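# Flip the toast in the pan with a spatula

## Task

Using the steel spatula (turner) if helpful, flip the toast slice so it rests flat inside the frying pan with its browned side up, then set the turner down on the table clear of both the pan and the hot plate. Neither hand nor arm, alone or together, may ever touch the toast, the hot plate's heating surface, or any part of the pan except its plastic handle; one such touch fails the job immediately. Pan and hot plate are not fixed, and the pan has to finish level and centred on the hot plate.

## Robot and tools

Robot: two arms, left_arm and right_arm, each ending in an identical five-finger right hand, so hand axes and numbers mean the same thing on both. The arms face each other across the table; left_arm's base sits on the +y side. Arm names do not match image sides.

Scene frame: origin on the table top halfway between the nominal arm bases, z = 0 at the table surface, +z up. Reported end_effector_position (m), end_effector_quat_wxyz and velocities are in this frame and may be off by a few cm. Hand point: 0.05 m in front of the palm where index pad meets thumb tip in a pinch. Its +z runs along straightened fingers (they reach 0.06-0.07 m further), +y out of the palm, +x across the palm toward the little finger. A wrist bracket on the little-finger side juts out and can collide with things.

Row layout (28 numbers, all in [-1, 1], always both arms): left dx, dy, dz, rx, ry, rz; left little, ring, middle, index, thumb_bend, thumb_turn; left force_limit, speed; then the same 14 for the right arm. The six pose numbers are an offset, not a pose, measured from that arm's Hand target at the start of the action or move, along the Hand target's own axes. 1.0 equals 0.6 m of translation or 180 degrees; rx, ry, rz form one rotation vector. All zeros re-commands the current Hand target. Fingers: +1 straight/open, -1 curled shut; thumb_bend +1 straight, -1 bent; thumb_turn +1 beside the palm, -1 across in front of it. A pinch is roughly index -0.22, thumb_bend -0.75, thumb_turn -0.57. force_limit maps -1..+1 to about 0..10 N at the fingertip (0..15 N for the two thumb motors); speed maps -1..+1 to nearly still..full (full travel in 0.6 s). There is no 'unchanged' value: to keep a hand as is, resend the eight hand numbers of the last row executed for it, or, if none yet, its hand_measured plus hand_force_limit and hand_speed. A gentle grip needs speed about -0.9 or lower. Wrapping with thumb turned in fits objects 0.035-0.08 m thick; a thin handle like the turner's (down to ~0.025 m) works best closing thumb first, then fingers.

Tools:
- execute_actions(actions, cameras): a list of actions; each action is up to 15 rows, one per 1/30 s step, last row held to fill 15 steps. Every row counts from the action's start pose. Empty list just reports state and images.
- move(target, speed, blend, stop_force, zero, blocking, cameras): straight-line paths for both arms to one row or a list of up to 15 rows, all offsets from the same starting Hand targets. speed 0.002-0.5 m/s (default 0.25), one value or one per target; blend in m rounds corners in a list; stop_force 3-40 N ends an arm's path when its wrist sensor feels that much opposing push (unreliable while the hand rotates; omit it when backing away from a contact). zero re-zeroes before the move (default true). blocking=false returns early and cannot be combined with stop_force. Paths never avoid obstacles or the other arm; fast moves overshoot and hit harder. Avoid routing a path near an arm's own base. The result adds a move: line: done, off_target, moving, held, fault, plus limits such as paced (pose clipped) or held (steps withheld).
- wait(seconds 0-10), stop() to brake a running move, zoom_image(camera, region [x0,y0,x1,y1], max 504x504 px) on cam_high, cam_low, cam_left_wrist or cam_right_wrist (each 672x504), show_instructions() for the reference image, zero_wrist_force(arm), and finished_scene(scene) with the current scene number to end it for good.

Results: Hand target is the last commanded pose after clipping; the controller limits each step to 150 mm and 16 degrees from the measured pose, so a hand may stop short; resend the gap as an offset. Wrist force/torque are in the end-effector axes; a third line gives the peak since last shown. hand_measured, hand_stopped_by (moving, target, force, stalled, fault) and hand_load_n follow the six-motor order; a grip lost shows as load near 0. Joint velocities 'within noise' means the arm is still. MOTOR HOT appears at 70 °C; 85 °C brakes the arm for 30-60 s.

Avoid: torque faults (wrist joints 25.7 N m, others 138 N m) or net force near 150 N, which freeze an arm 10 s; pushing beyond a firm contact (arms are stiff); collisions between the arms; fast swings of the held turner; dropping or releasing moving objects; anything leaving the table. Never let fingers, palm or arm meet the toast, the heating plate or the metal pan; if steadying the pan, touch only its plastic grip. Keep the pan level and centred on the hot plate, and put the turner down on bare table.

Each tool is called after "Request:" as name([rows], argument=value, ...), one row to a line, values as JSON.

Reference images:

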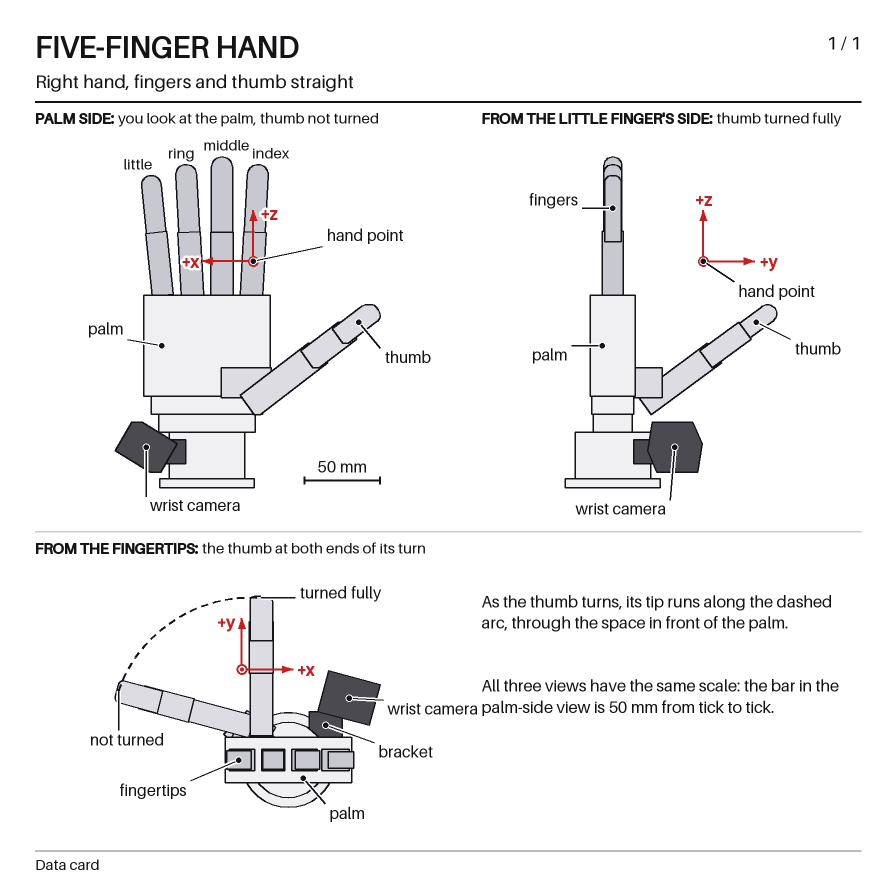

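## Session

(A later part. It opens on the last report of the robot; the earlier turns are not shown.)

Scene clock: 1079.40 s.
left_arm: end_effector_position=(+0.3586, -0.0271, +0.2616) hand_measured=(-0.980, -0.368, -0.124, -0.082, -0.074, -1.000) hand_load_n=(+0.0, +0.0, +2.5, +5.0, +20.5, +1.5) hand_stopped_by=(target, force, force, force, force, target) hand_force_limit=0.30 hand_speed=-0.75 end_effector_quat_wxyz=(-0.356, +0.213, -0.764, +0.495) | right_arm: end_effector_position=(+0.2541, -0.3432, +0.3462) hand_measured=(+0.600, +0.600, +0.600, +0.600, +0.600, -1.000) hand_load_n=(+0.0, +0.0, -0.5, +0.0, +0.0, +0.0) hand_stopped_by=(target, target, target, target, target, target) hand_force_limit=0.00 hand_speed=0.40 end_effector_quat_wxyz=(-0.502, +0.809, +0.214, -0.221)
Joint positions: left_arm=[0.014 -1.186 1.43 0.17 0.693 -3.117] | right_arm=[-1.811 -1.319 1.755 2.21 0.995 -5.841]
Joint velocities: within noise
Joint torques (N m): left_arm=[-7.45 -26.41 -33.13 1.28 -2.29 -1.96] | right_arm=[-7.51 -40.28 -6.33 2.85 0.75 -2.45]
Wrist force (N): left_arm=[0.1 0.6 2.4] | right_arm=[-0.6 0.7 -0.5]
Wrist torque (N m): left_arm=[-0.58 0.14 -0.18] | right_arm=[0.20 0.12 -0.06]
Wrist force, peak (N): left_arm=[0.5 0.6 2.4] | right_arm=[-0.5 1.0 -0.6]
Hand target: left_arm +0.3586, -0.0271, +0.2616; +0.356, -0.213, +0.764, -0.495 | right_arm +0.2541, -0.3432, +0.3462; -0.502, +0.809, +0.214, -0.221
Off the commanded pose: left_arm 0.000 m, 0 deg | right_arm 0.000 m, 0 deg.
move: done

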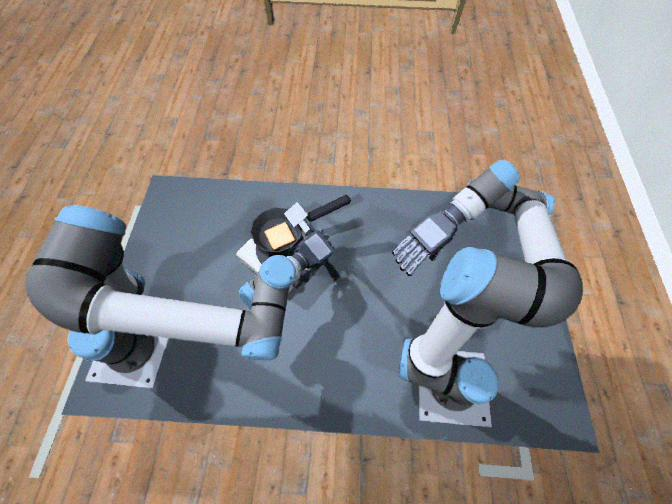

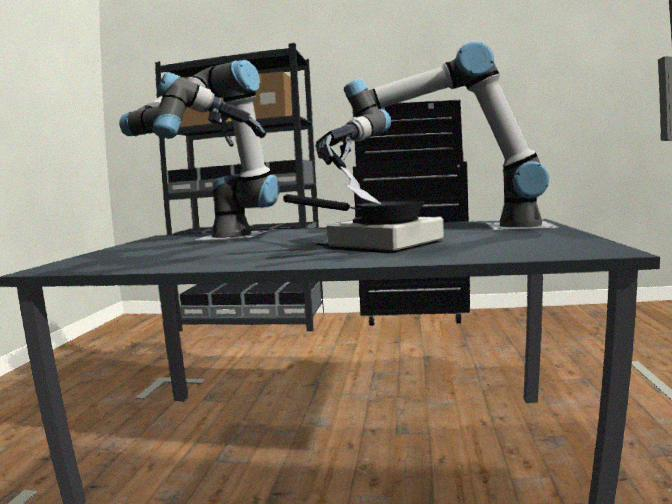

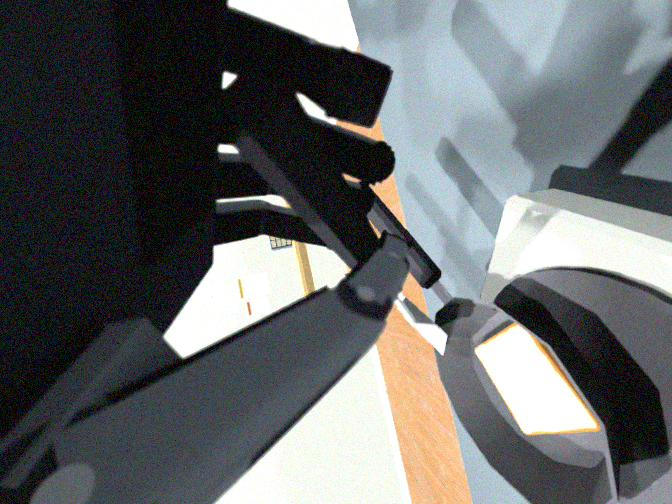

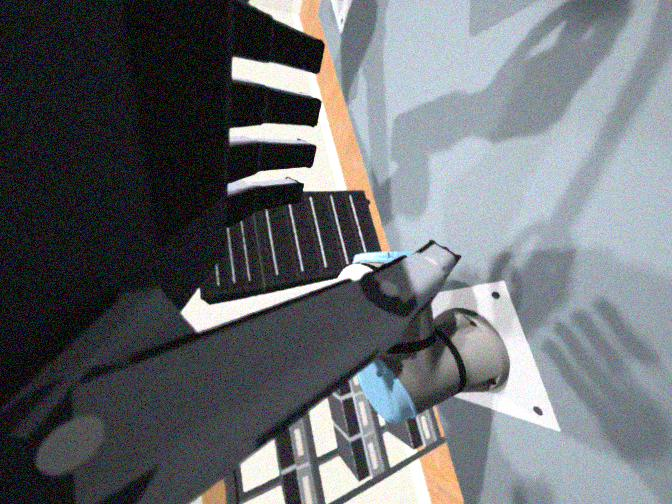

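Request:
wait(seconds=0.1)

Scene clock: 1098.40 s.
left_arm: end_effector_position=(+0.3586, -0.0272, +0.2616) hand_measured=(-0.980, -0.368, -0.124, -0.082, -0.074, -1.000) hand_load_n=(+0.0, +0.0, +2.5, +5.0, +20.5, +1.5) hand_stopped_by=(target, force, force, force, force, target) hand_force_limit=0.30 hand_speed=-0.75 end_effector_quat_wxyz=(-0.356, +0.213, -0.764, +0.495) | right_arm: end_effector_position=(+0.2541, -0.3432, +0.3462) hand_measured=(+0.600, +0.600, +0.600, +0.600, +0.600, -1.000) hand_load_n=(+0.0, -0.5, +0.0, +0.0, +0.0, +0.0) hand_stopped_by=(target, target, target, target, target, target) hand_force_limit=0.00 hand_speed=0.40 end_effector_quat_wxyz=(-0.502, +0.809, +0.214, -0.221)
Joint positions: left_arm=[0.014 -1.186 1.43 0.17 0.693 -3.117] | right_arm=[-1.811 -1.319 1.755 2.21 0.995 -5.841]
Joint velocities: within noise
Joint torques (N m): left_arm=[-3.79 -30.99 -29.35 -2.44 1.94 1.17] | right_arm=[-7.93 -40.53 -6.01 2.77 0.67 -2.34]
Wrist force (N): left_arm=[-0.4 0.4 2.1] | right_arm=[-0.5 0.9 -0.6]
Wrist torque (N m): left_arm=[-0.60 0.23 -0.22] | right_arm=[0.23 0.12 -0.04]
Wrist force, peak (N): left_arm=[-0.3 0.2 2.5] | right_arm=[-0.7 1.0 -0.5]
Hand target: left_arm +0.3586, -0.0271, +0.2616; +0.356, -0.213, +0.764, -0.495 | right_arm +0.2541, -0.3432, +0.3462; -0.502, +0.809, +0.214, -0.221
Off the commanded pose: left_arm 0.000 m, 0 deg | right_arm 0.000 m, 0 deg.
wait: 0.10 s; at rest from the start

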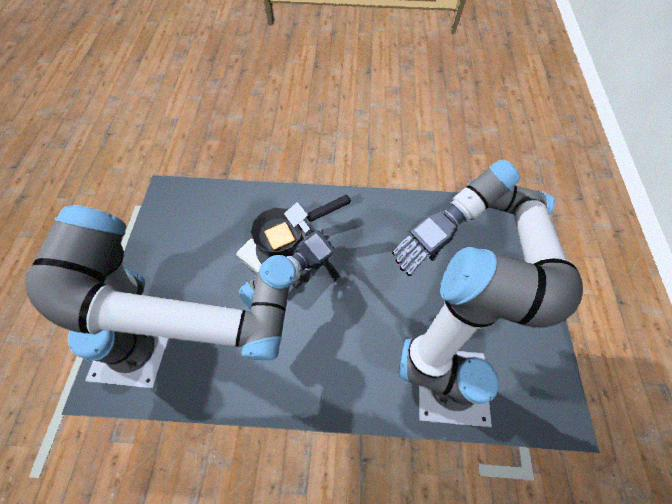

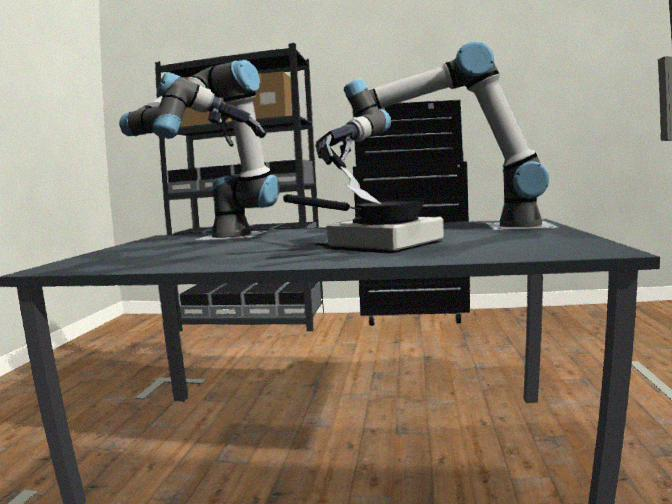

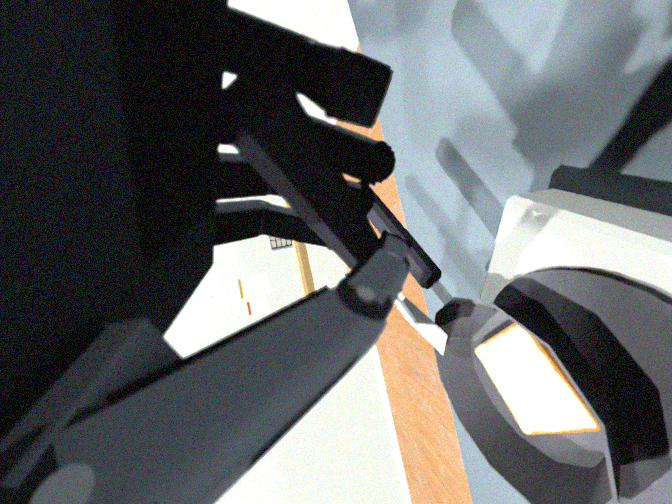

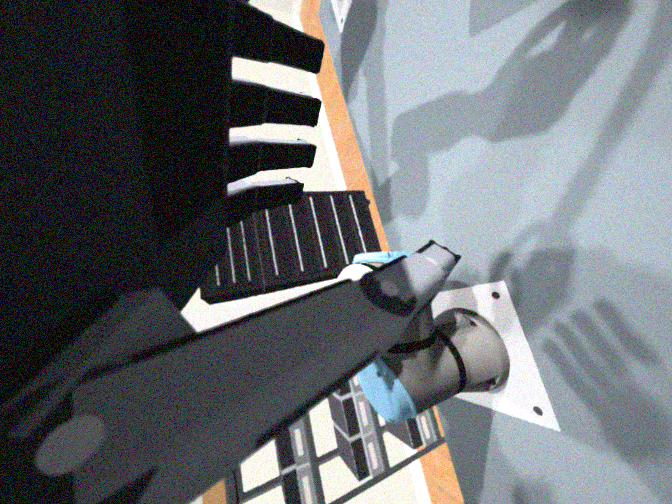

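Request:
zoom_image(camera="cam_high", region=[220, 180, 380, 300])

Request:
zoom_image(camera="cam_low", region=[270, 110, 470, 260])

Scaled by 3.150.

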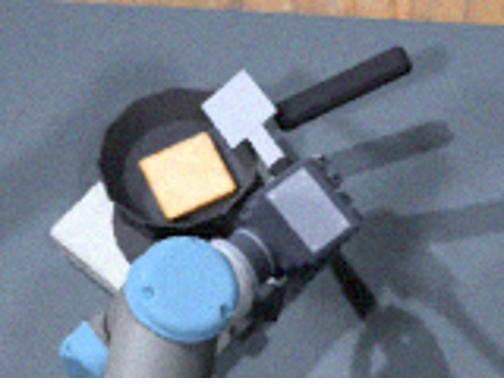

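Scaled by 2.520.

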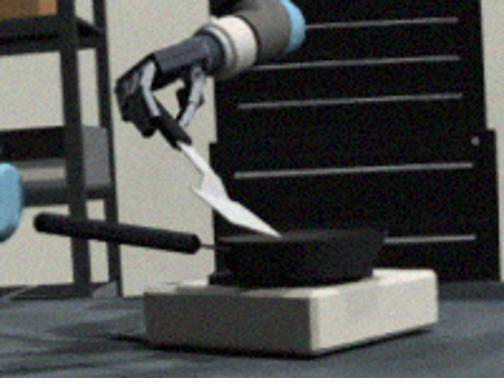

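Request:
move(target=[0.055,-0.083,-0.037,0,0,0,-0.98,-0.98,-0.5,-0.085,-0.2,-1,0.3,-0.75, 0,0,0,0,0,0,0.6,0.6,0.6,0.6,0.6,-1,0,0.4], speed=0.1)

Request:
zoom_image(camera="cam_high", region=[220, 180, 380, 300])

Request:
zoom_image(camera="cam_low", region=[270, 110, 470, 260])

Request:
zoom_image(camera="cam_left_wrist", region=[168, 100, 672, 504])

Scene clock: 1121.07 s.
left_arm: end_effector_position=(+0.3189, -0.0570, +0.3015) hand_measured=(-0.980, -0.368, -0.124, -0.082, -0.074, -1.000) hand_load_n=(+0.0, +0.0, +2.5, +4.5, +20.5, +1.5) hand_stopped_by=(target, force, force, force, force, target) hand_force_limit=0.30 hand_speed=-0.75 end_effector_quat_wxyz=(-0.356, +0.213, -0.764, +0.495) | right_arm: end_effector_position=(+0.2541, -0.3432, +0.3462) hand_measured=(+0.600, +0.600, +0.600, +0.600, +0.600, -1.000) hand_load_n=(-0.5, +0.0, +0.0, +0.0, +0.5, -0.5) hand_stopped_by=(target, target, target, target, target, target) hand_force_limit=0.00 hand_speed=0.40 end_effector_quat_wxyz=(-0.502, +0.809, +0.214, -0.221)
Joint positions: left_arm=[-0.06 -1.141 1.266 0.329 0.626 -3.167] | right_arm=[-1.811 -1.319 1.755 2.21 0.995 -5.841]
Joint velocities: within noise
Joint torques (N m): left_arm=[-7.76 -27.42 -36.14 2.92 -3.87 -2.58] | right_arm=[-7.71 -39.74 -6.42 2.67 0.62 -2.34]
Wrist force (N): left_arm=[-0.6 0.9 1.8] | right_arm=[-0.6 0.8 -0.4]
Wrist torque (N m): left_arm=[-0.51 0.26 -0.15] | right_arm=[0.20 0.12 -0.05]
Wrist force, peak (N): left_arm=[-0.7 0.9 2.5] | right_arm=[-0.6 1.1 -0.5]
Hand target: left_arm +0.3189, -0.0570, +0.3016; +0.356, -0.213, +0.764, -0.495 | right_arm +0.2541, -0.3432, +0.3462; -0.502, +0.809, +0.214, -0.221
Off the commanded pose: left_arm 0.000 m, 0 deg | right_arm 0.000 m, 0 deg.
move: done

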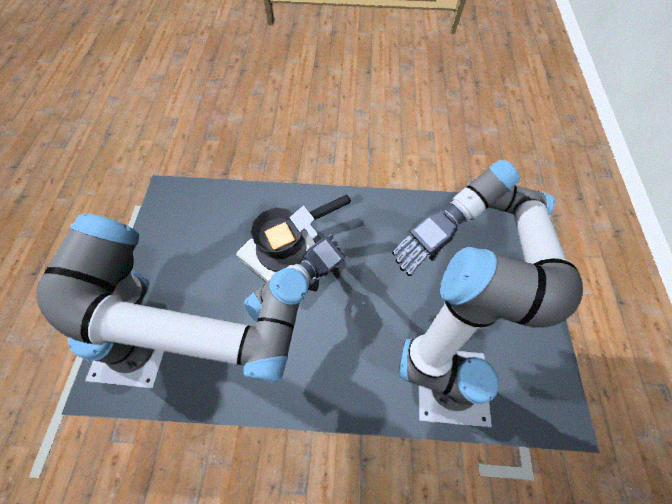

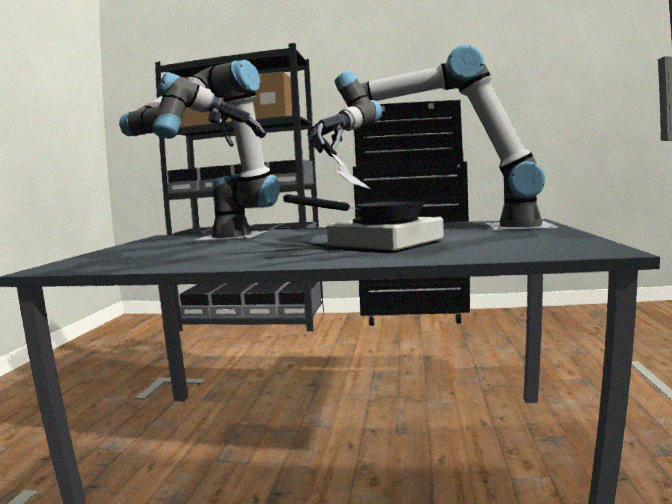

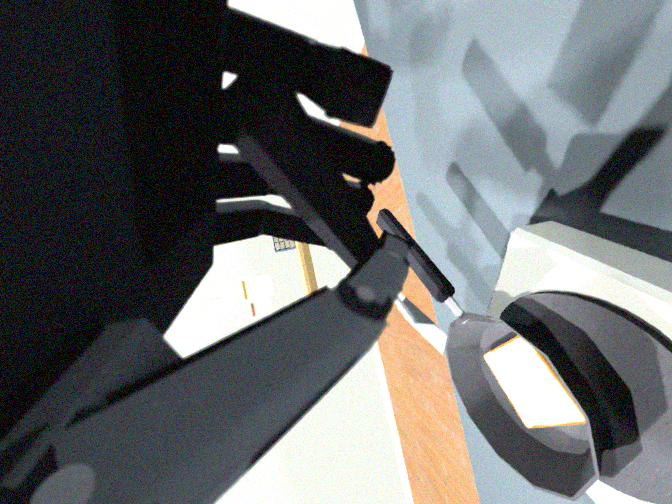

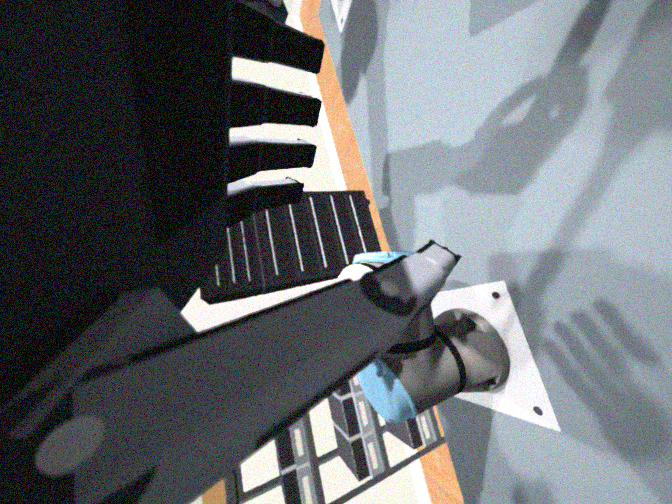

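Scaled by 3.150.

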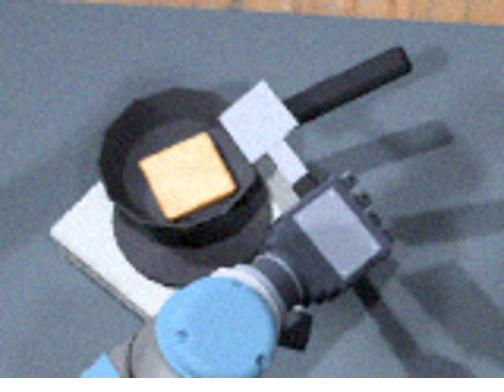

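Scaled by 2.520.

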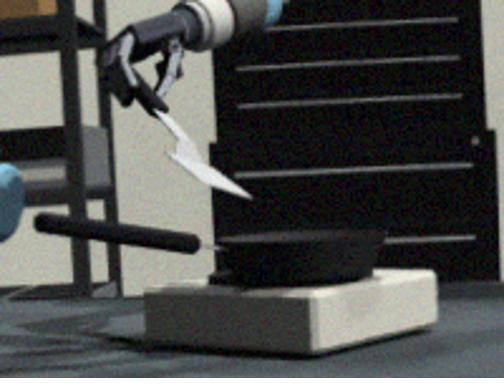

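Scaled by 1.000.

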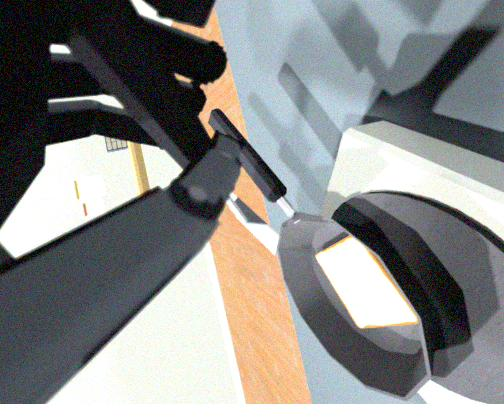

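Request:
move(target=[0.044,0.077,-0.236,0.0278,0.0756,0.0215,-0.98,-0.98,-0.5,-0.085,-0.2,-1,0.3,-0.75, 0,0,0,0,0,0,0.6,0.6,0.6,0.6,0.6,-1,0,0.4], speed=0.1)

Request:
zoom_image(camera="cam_high", region=[220, 180, 380, 300])

Request:
zoom_image(camera="cam_low", region=[270, 110, 470, 260])

Request:
zoom_image(camera="cam_left_wrist", region=[168, 100, 672, 504])

Scene clock: 1145.90 s.
left_arm: end_effector_position=(+0.1960, +0.0300, +0.2873) hand_measured=(-0.980, -0.368, -0.124, -0.082, -0.074, -1.000) hand_load_n=(+0.0, +0.0, +2.5, +4.5, +20.5, +1.5) hand_stopped_by=(target, force, force, force, force, target) hand_force_limit=0.30 hand_speed=-0.75 end_effector_quat_wxyz=(-0.288, +0.112, -0.785, +0.537) | right_arm: end_effector_position=(+0.2541, -0.3432, +0.3462) hand_measured=(+0.600, +0.600, +0.600, +0.600, +0.600, -1.000) hand_load_n=(+0.0, +0.0, +0.0, +0.0, +0.0, +0.0) hand_stopped_by=(target, target, target, target, target, target) hand_force_limit=0.00 hand_speed=0.40 end_effector_quat_wxyz=(-0.502, +0.809, +0.214, -0.221)
Joint positions: left_arm=[-0.324 -1.484 1.743 0.196 0.624 -3.168] | right_arm=[-1.811 -1.319 1.755 2.21 0.995 -5.841]
Joint velocities: within noise
Joint torques (N m): left_arm=[-7.69 -30.41 -7.56 -2.15 -3.51 -2.62] | right_arm=[-7.41 -40.03 -6.44 2.59 0.43 -2.3]
Wrist force (N): left_arm=[-0.4 0.7 1.9] | right_arm=[-0.5 0.9 -0.6]
Wrist torque (N m): left_arm=[-0.54 0.22 -0.17] | right_arm=[0.24 0.11 -0.03]
Wrist force, peak (N): left_arm=[-0.1 1.0 2.5] | right_arm=[-0.7 0.9 -0.7]
Hand target: left_arm +0.1959, +0.0300, +0.2873; +0.288, -0.112, +0.785, -0.537 | right_arm +0.2541, -0.3432, +0.3462; -0.502, +0.809, +0.214, -0.221
Off the commanded pose: left_arm 0.000 m, 0 deg | right_arm 0.000 m, 0 deg.
move: done

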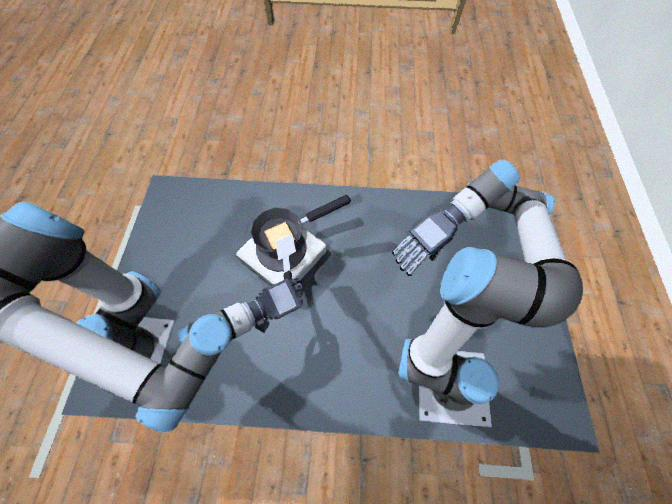

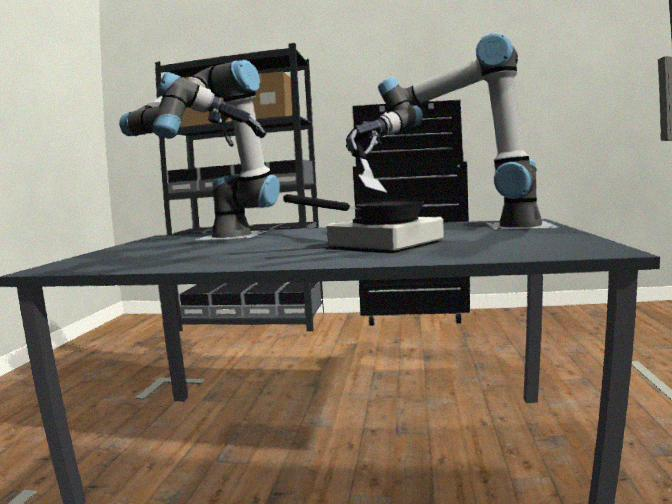

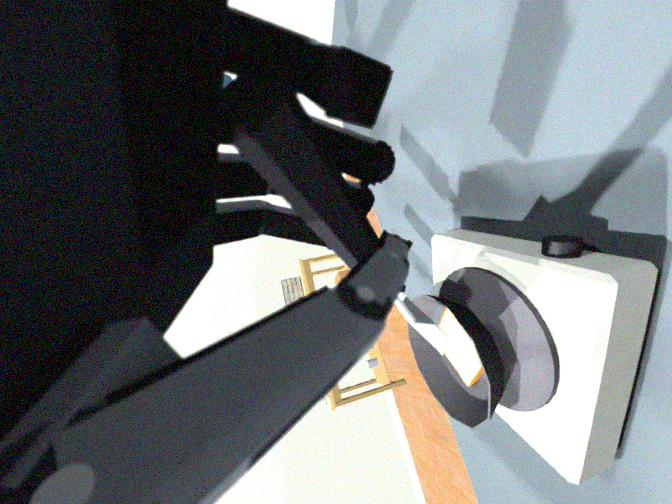

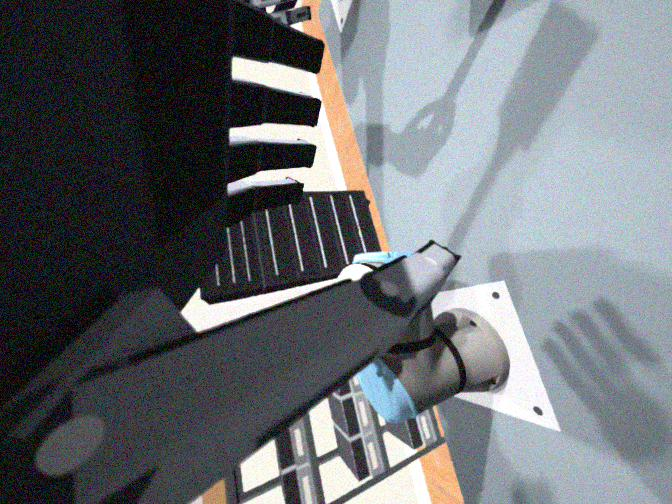

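Scaled by 3.150.

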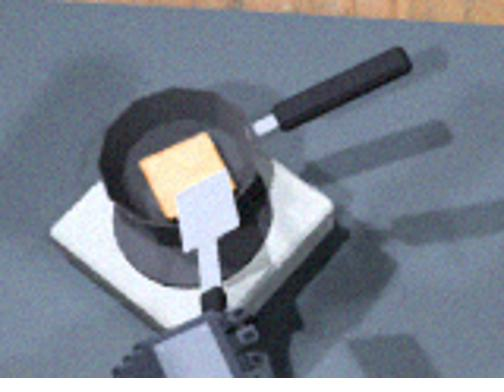

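Scaled by 2.520.

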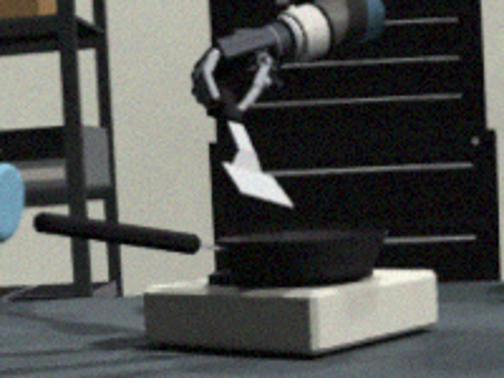

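Scaled by 1.000.

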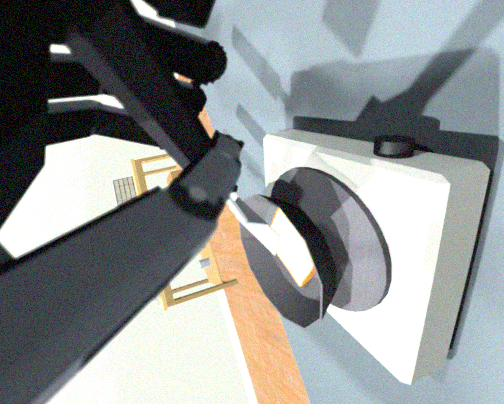

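Request:
zoom_image(camera="cam_low", region=[340, 140, 420, 230])

Request:
zoom_image(camera="cam_left_wrist", region=[340, 200, 580, 440])

Scaled by 5.600.

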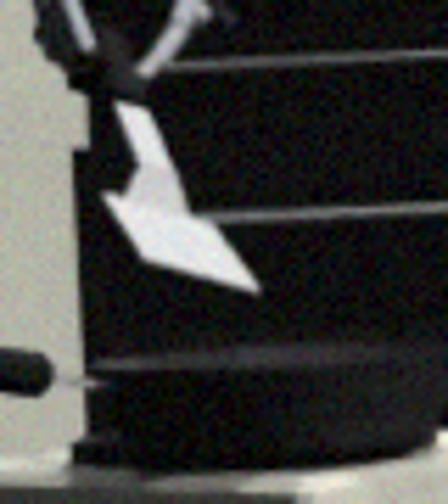

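Scaled by 2.100.

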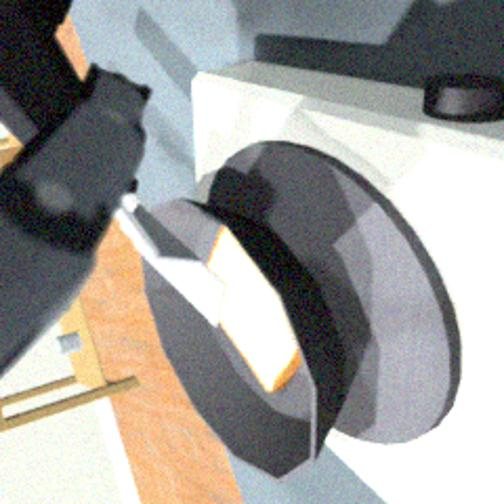

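Request:
move(target=[-0.0983,-0.0507,0.0788,-0.1092,0.046,-0.0972,-0.98,-0.98,-0.5,-0.085,-0.2,-1,0.3,-0.75, 0,0,0,0,0,0,0.6,0.6,0.6,0.6,0.6,-1,0,0.4], speed=0.1)

Request:
zoom_image(camera="cam_high", region=[240, 190, 340, 290])

Request:
zoom_image(camera="cam_low", region=[340, 140, 440, 240])

Request:
zoom_image(camera="cam_left_wrist", region=[168, 100, 672, 504])

Scene clock: 1178.63 s.
left_arm: end_effector_position=(+0.2666, +0.0097, +0.3223) hand_measured=(-0.980, -0.368, -0.124, -0.082, -0.074, -1.000) hand_load_n=(+0.5, +0.0, +3.0, +5.5, +20.0, +2.0) hand_stopped_by=(target, force, force, force, force, target) hand_force_limit=0.30 hand_speed=-0.75 end_effector_quat_wxyz=(-0.124, +0.238, -0.857, +0.440) | right_arm: end_effector_position=(+0.2541, -0.3432, +0.3462) hand_measured=(+0.600, +0.600, +0.600, +0.600, +0.600, -1.000) hand_load_n=(+0.0, +0.0, +0.0, +0.0, +0.0, +0.0) hand_stopped_by=(target, target, target, target, target, target) hand_force_limit=0.00 hand_speed=0.40 end_effector_quat_wxyz=(-0.502, +0.809, +0.214, -0.221)
Joint positions: left_arm=[0.021 -1.299 1.246 0.756 1.123 -3.489] | right_arm=[-1.811 -1.319 1.755 2.21 0.995 -5.841]
Joint velocities: within noise
Joint torques (N m): left_arm=[9.69 -22.56 -34.74 3.16 1.96 -2.67] | right_arm=[-7.41 -39.5 -6.54 2.45 0.48 -2.24]
Wrist force (N): left_arm=[-0.5 0.6 2.1] | right_arm=[-0.5 0.9 -0.5]
Wrist torque (N m): left_arm=[-0.36 0.12 0.00] | right_arm=[0.24 0.10 -0.03]
Wrist force, peak (N): left_arm=[-0.5 0.8 2.6] | right_arm=[-0.8 1.0 -0.5]
Hand target: left_arm +0.2666, +0.0097, +0.3223; +0.124, -0.238, +0.857, -0.440 | right_arm +0.2541, -0.3432, +0.3462; -0.502, +0.809, +0.214, -0.221
Off the commanded pose: left_arm 0.000 m, 0 deg | right_arm 0.000 m, 0 deg.
move: done

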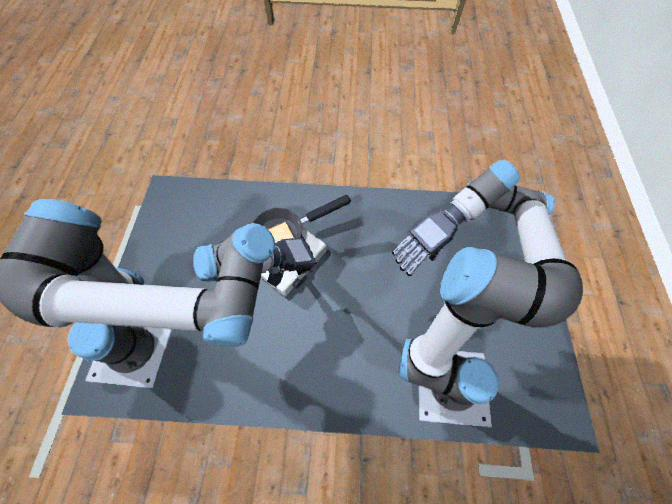

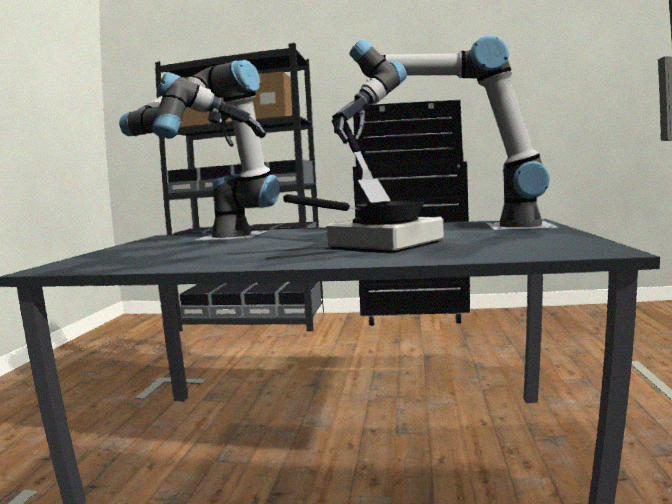

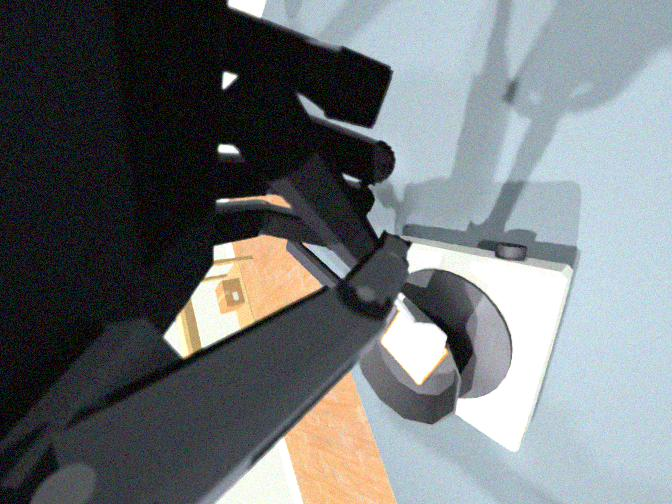

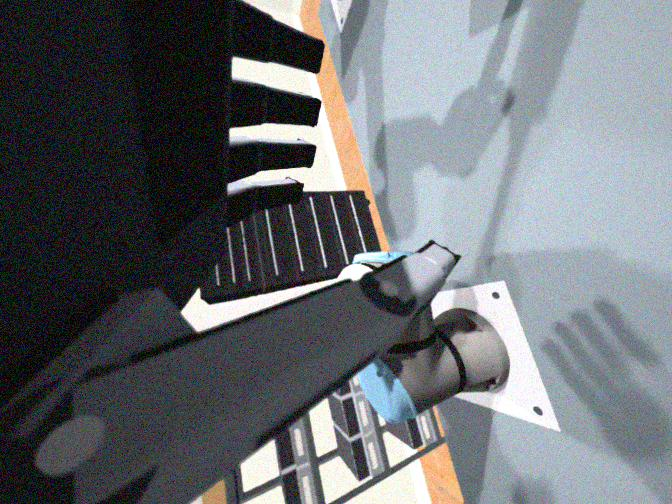

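Scaled by 5.040.

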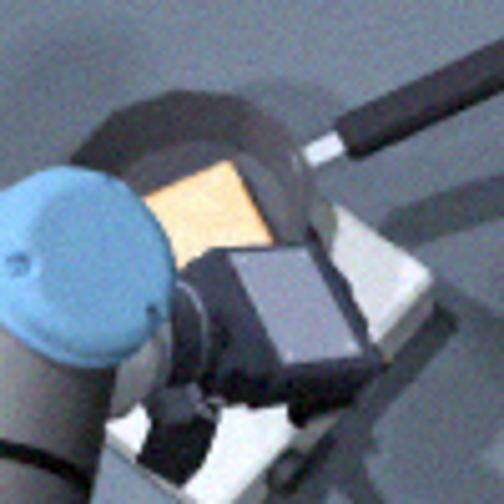

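Scaled by 5.040.

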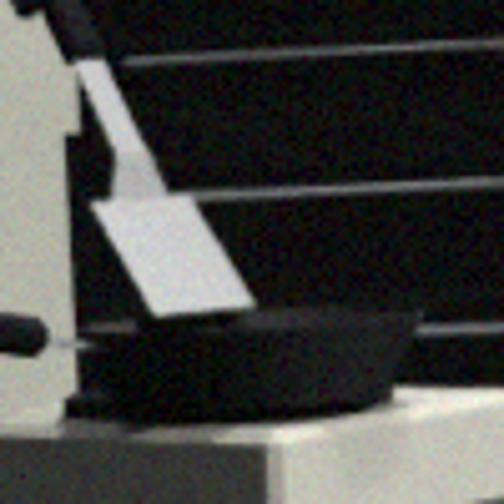

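Scaled by 1.000.

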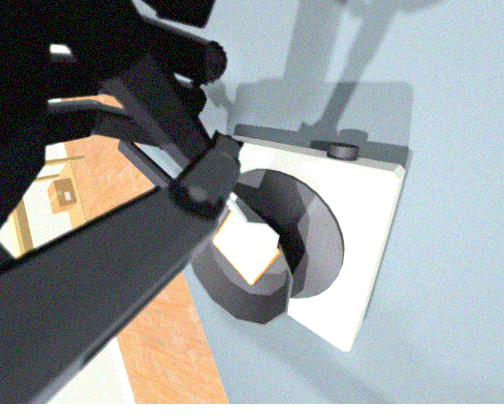

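Request:
zoom_image(camera="cam_left_wrist", region=[340, 250, 520, 430])

Scaled by 2.800.

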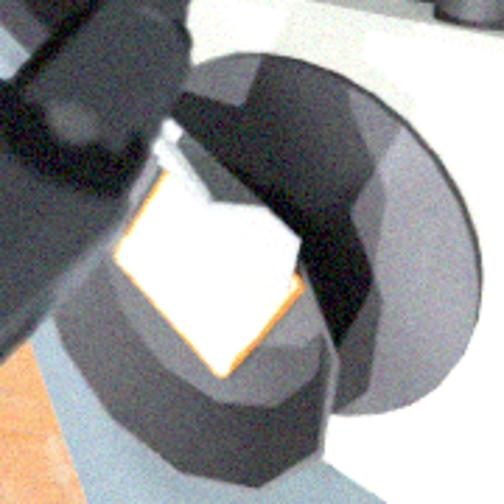

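Request:
move(target=[0,0,0,0,0,0,-0.98,-0.98,-0.5,-0.085,-0.2,-1,0.3,-0.75, 0.2017,0.022,0.0695,0.0064,0.323,-0.487,0.6,0.6,0.6,0.6,0.6,-1,0,0.4], speed=0.2)

Scene clock: 1204.33 s.
left_arm: end_effector_position=(+0.2666, +0.0097, +0.3223) hand_measured=(-0.980, -0.368, -0.124, -0.082, -0.074, -1.000) hand_load_n=(+0.0, +0.0, +3.0, +6.0, +20.0, +2.5) hand_stopped_by=(target, force, force, force, force, target) hand_force_limit=0.30 hand_speed=-0.75 end_effector_quat_wxyz=(-0.124, +0.238, -0.857, +0.440) | right_arm: end_effector_position=(+0.3300, -0.2500, +0.3004) hand_measured=(+0.600, +0.600, +0.600, +0.600, +0.600, -1.000) hand_load_n=(+0.0, +0.0, +0.0, +0.0, +0.0, +0.0) hand_stopped_by=(target, target, target, target, target, target) hand_force_limit=0.00 hand_speed=0.40 end_effector_quat_wxyz=(-0.552, +0.442, +0.443, +0.551)
Joint positions: left_arm=[0.021 -1.299 1.246 0.756 1.123 -3.489] | right_arm=[-2.022 -1.625 2.223 -0.147 -0.519 -5.111]
Joint velocities: within noise
Joint torques (N m): left_arm=[9.74 -22.02 -32.84 2.6 2.19 -2.34] | right_arm=[9.93 -1.79 -29.72 -0.09 -2.2 2.09]
Wrist force (N): left_arm=[-0.3 0.6 2.2] | right_arm=[-0.3 -0.5 0.3]
Wrist torque (N m): left_arm=[-0.37 0.08 0.02] | right_arm=[-0.15 0.12 0.04]
Wrist force, peak (N): left_arm=[-0.7 0.5 2.8] | right_arm=[-0.6 1.0 -0.5]
Hand target: left_arm +0.2666, +0.0097, +0.3223; +0.124, -0.238, +0.857, -0.440 | right_arm +0.3300, -0.2500, +0.3004; +0.552, -0.442, -0.443, -0.551
Off the commanded pose: left_arm 0.000 m, 0 deg | right_arm 0.000 m, 0 deg.
move: done; limits=paced

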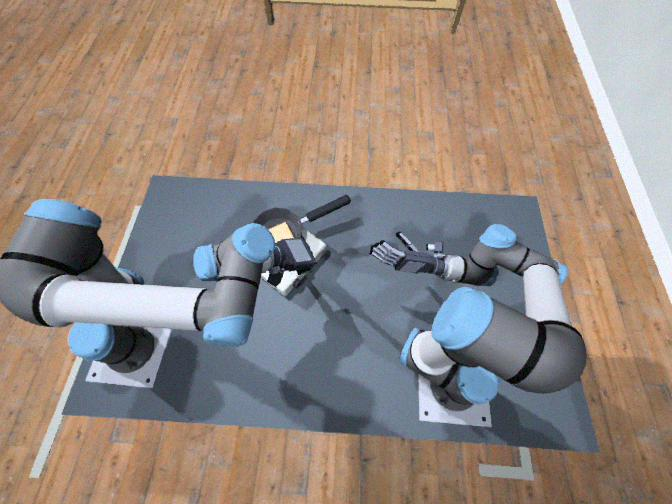

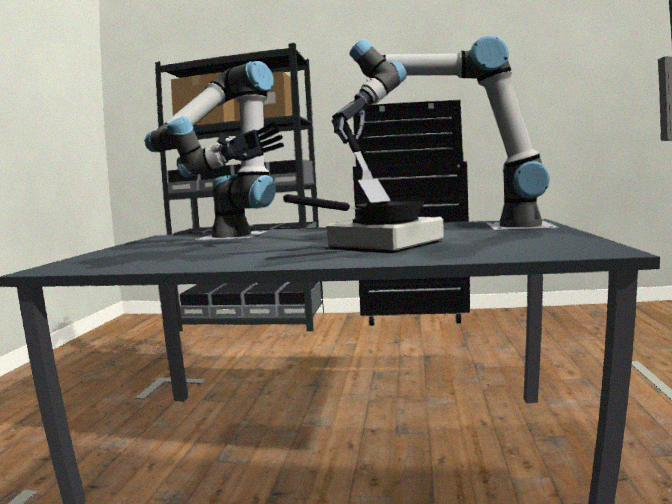

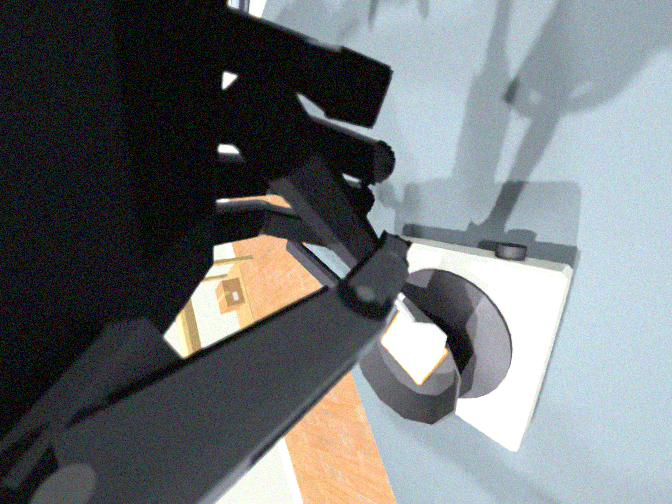

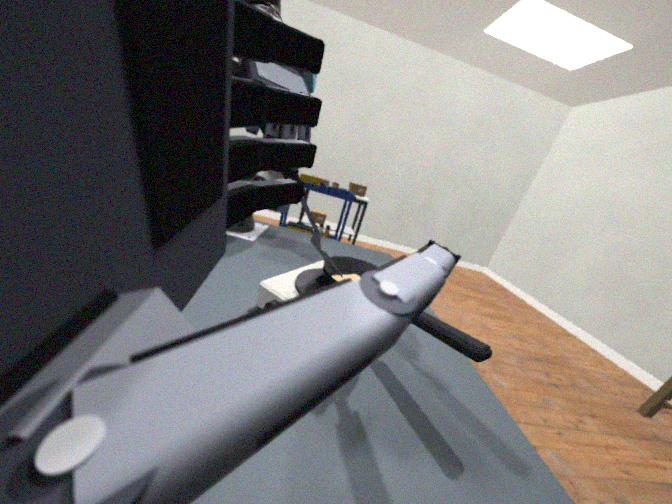

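Request:
move(target=[0,0,0,0,0,0,-0.98,-0.98,-0.5,-0.085,-0.2,-1,0.3,-0.75, -0.1228,0,0.0923,0,0,0,0.6,0.6,0.6,0.6,0.6,1,0,0.4], speed=0.15, cameras=["cam_high","cam_right_wrist"])

Scene clock: 1210.27 s.
left_arm: end_effector_position=(+0.2666, +0.0097, +0.3223) hand_measured=(-0.980, -0.368, -0.124, -0.082, -0.074, -1.000) hand_load_n=(+0.0, +0.0, +2.5, +5.5, +20.0, +2.0) hand_stopped_by=(target, force, force, force, force, target) hand_force_limit=0.30 hand_speed=-0.75 end_effector_quat_wxyz=(-0.124, +0.238, -0.857, +0.440) | right_arm: end_effector_position=(+0.3299, -0.1800, +0.2404) hand_measured=(+0.600, +0.600, +0.600, +0.600, +0.600, +1.000) hand_load_n=(+0.0, +0.0, +0.0, +0.0, +0.5, +0.0) hand_stopped_by=(target, target, target, target, target, target) hand_force_limit=0.00 hand_speed=0.40 end_effector_quat_wxyz=(-0.552, +0.442, +0.443, +0.551)
Joint positions: left_arm=[0.021 -1.299 1.246 0.756 1.123 -3.489] | right_arm=[-1.771 -1.388 2.233 -0.06 -0.311 -5.474]
Joint velocities: within noise
Joint torques (N m): left_arm=[9.1 -21.92 -31.22 2.5 2.11 -2.37] | right_arm=[10.29 -7.14 -25.64 3.69 0.99 -2.83]
Wrist force (N): left_arm=[-0.5 0.7 2.4] | right_arm=[-0.6 -0.4 -0.2]
Wrist torque (N m): left_arm=[-0.37 0.12 0.00] | right_arm=[-0.11 0.15 0.02]
Wrist force, peak (N): left_arm=[-0.6 0.6 2.8] | right_arm=[-0.9 -0.5 0.3]
Hand target: left_arm +0.2666, +0.0097, +0.3223; +0.124, -0.238, +0.857, -0.440 | right_arm +0.3299, -0.1800, +0.2404; +0.552, -0.442, -0.443, -0.551
Off the commanded pose: left_arm 0.000 m, 0 deg | right_arm 0.000 m, 0 deg.
move: done
Images, in order (width x height): cam_high 672x504, cam_right_wrist 672x504.

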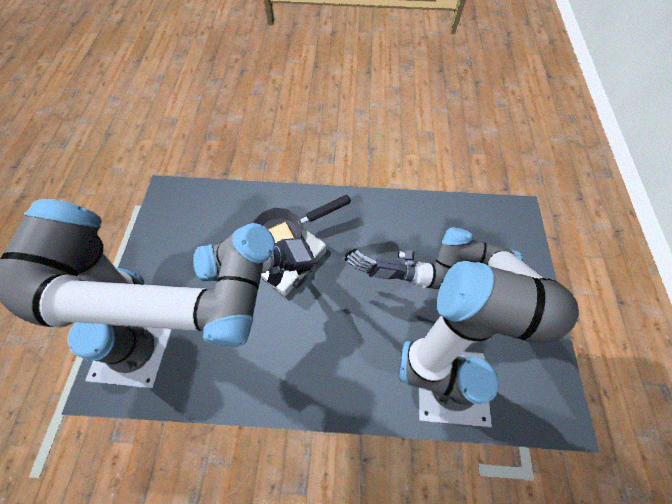

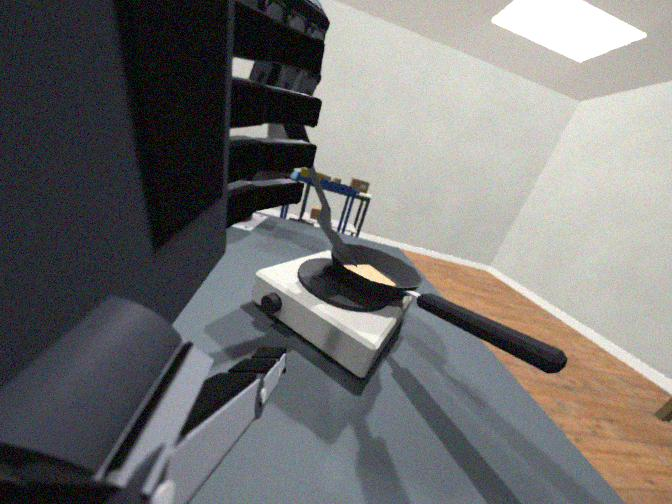

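Request:
zoom_image(camera="cam_right_wrist", region=[250, 150, 450, 330])

Scaled by 2.520.

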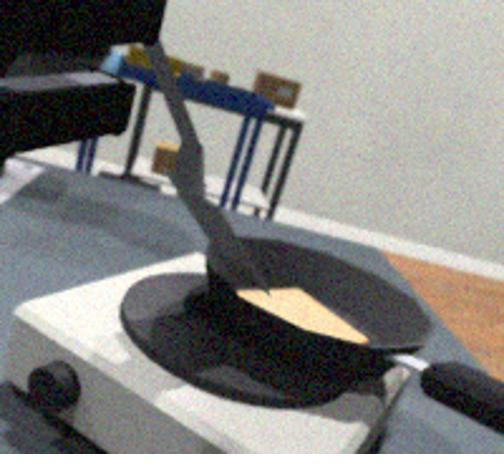

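Request:
move(target=[0,0,0,0,0,0,-0.98,-0.98,-0.5,-0.085,-0.2,-1,0.3,-0.75, 0.0434,0.15,0.112,0,-0.123,0,0.6,0.6,0.6,0.6,0.6,1,0,0.4], speed=0.12, cameras=["cam_high","cam_right_wrist"])

Request:
zoom_image(camera="cam_right_wrist", region=[220, 200, 420, 400])

Scene clock: 1226.43 s.
left_arm: end_effector_position=(+0.2666, +0.0097, +0.3223) hand_measured=(-0.980, -0.368, -0.124, -0.082, -0.074, -1.000) hand_load_n=(+0.0, +0.0, +3.0, +5.5, +20.0, +2.0) hand_stopped_by=(target, force, force, force, force, target) hand_force_limit=0.30 hand_speed=-0.75 end_effector_quat_wxyz=(-0.124, +0.238, -0.857, +0.440) | right_arm: end_effector_position=(+0.4197, -0.1197, +0.2804) hand_measured=(+0.600, +0.600, +0.600, +0.600, +0.600, +1.000) hand_load_n=(+0.0, +0.0, +0.0, +0.0, +0.0, +0.0) hand_stopped_by=(target, target, target, target, target, target) hand_force_limit=0.00 hand_speed=0.40 end_effector_quat_wxyz=(-0.456, +0.540, +0.541, +0.456)
Joint positions: left_arm=[0.021 -1.299 1.246 0.756 1.123 -3.489] | right_arm=[-1.529 -1.228 1.758 0.922 0.169 -6.163]
Joint velocities: within noise
Joint torques (N m): left_arm=[9.01 -22.53 -26.43 2.38 1.92 -2.57] | right_arm=[-12.68 -18.18 -29.35 4.24 -0.86 -2.73]
Wrist force (N): left_arm=[-0.6 0.7 2.4] | right_arm=[-0.1 -0.8 0.1]
Wrist torque (N m): left_arm=[-0.36 0.14 0.00] | right_arm=[-0.17 0.10 0.03]
Wrist force, peak (N): left_arm=[-0.6 0.9 2.8] | right_arm=[-0.7 -0.8 -0.3]
Hand target: left_arm +0.2666, +0.0097, +0.3223; +0.124, -0.238, +0.857, -0.440 | right_arm +0.4197, -0.1198, +0.2804; -0.457, +0.540, +0.541, +0.456
Off the commanded pose: left_arm 0.000 m, 0 deg | right_arm 0.000 m, 0 deg.
move: done
Images, in order (width x height): cam_high 672x504, cam_right_wrist 672x504.

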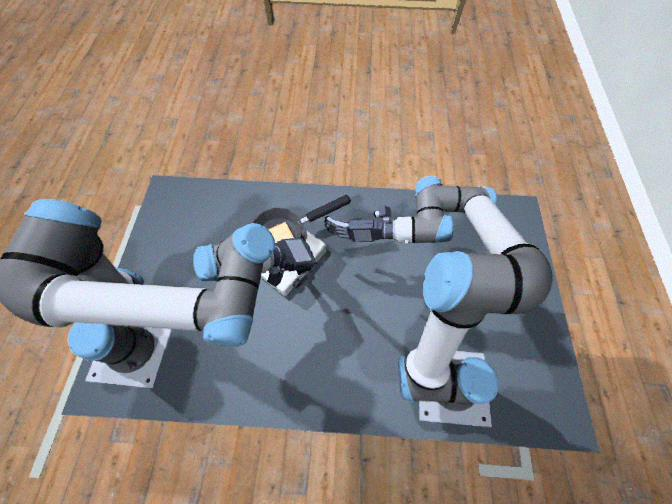

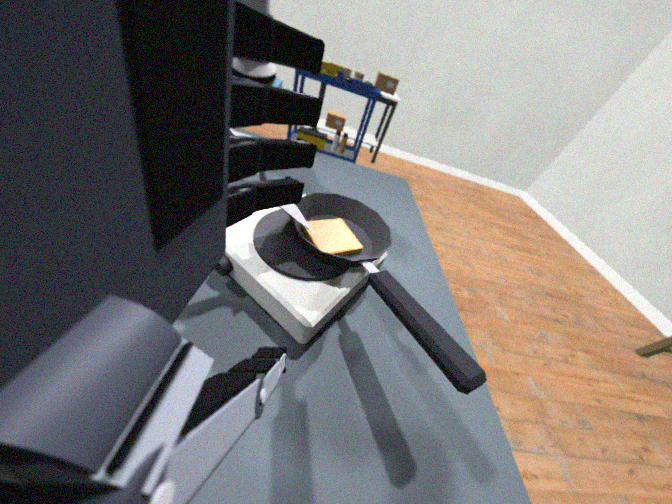

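Scaled by 2.520.

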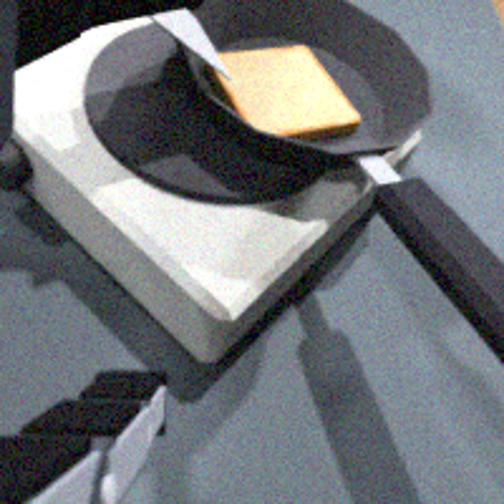

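Request:
zoom_image(camera="cam_right_wrist", region=[270, 180, 400, 280])

Scaled by 3.877.

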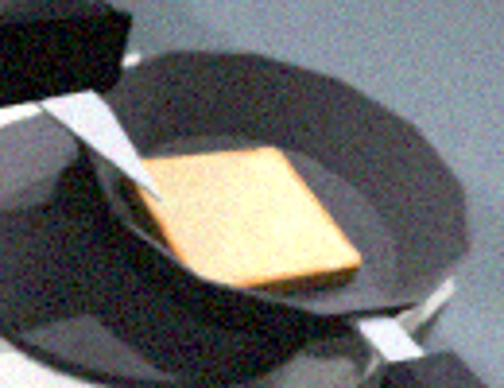

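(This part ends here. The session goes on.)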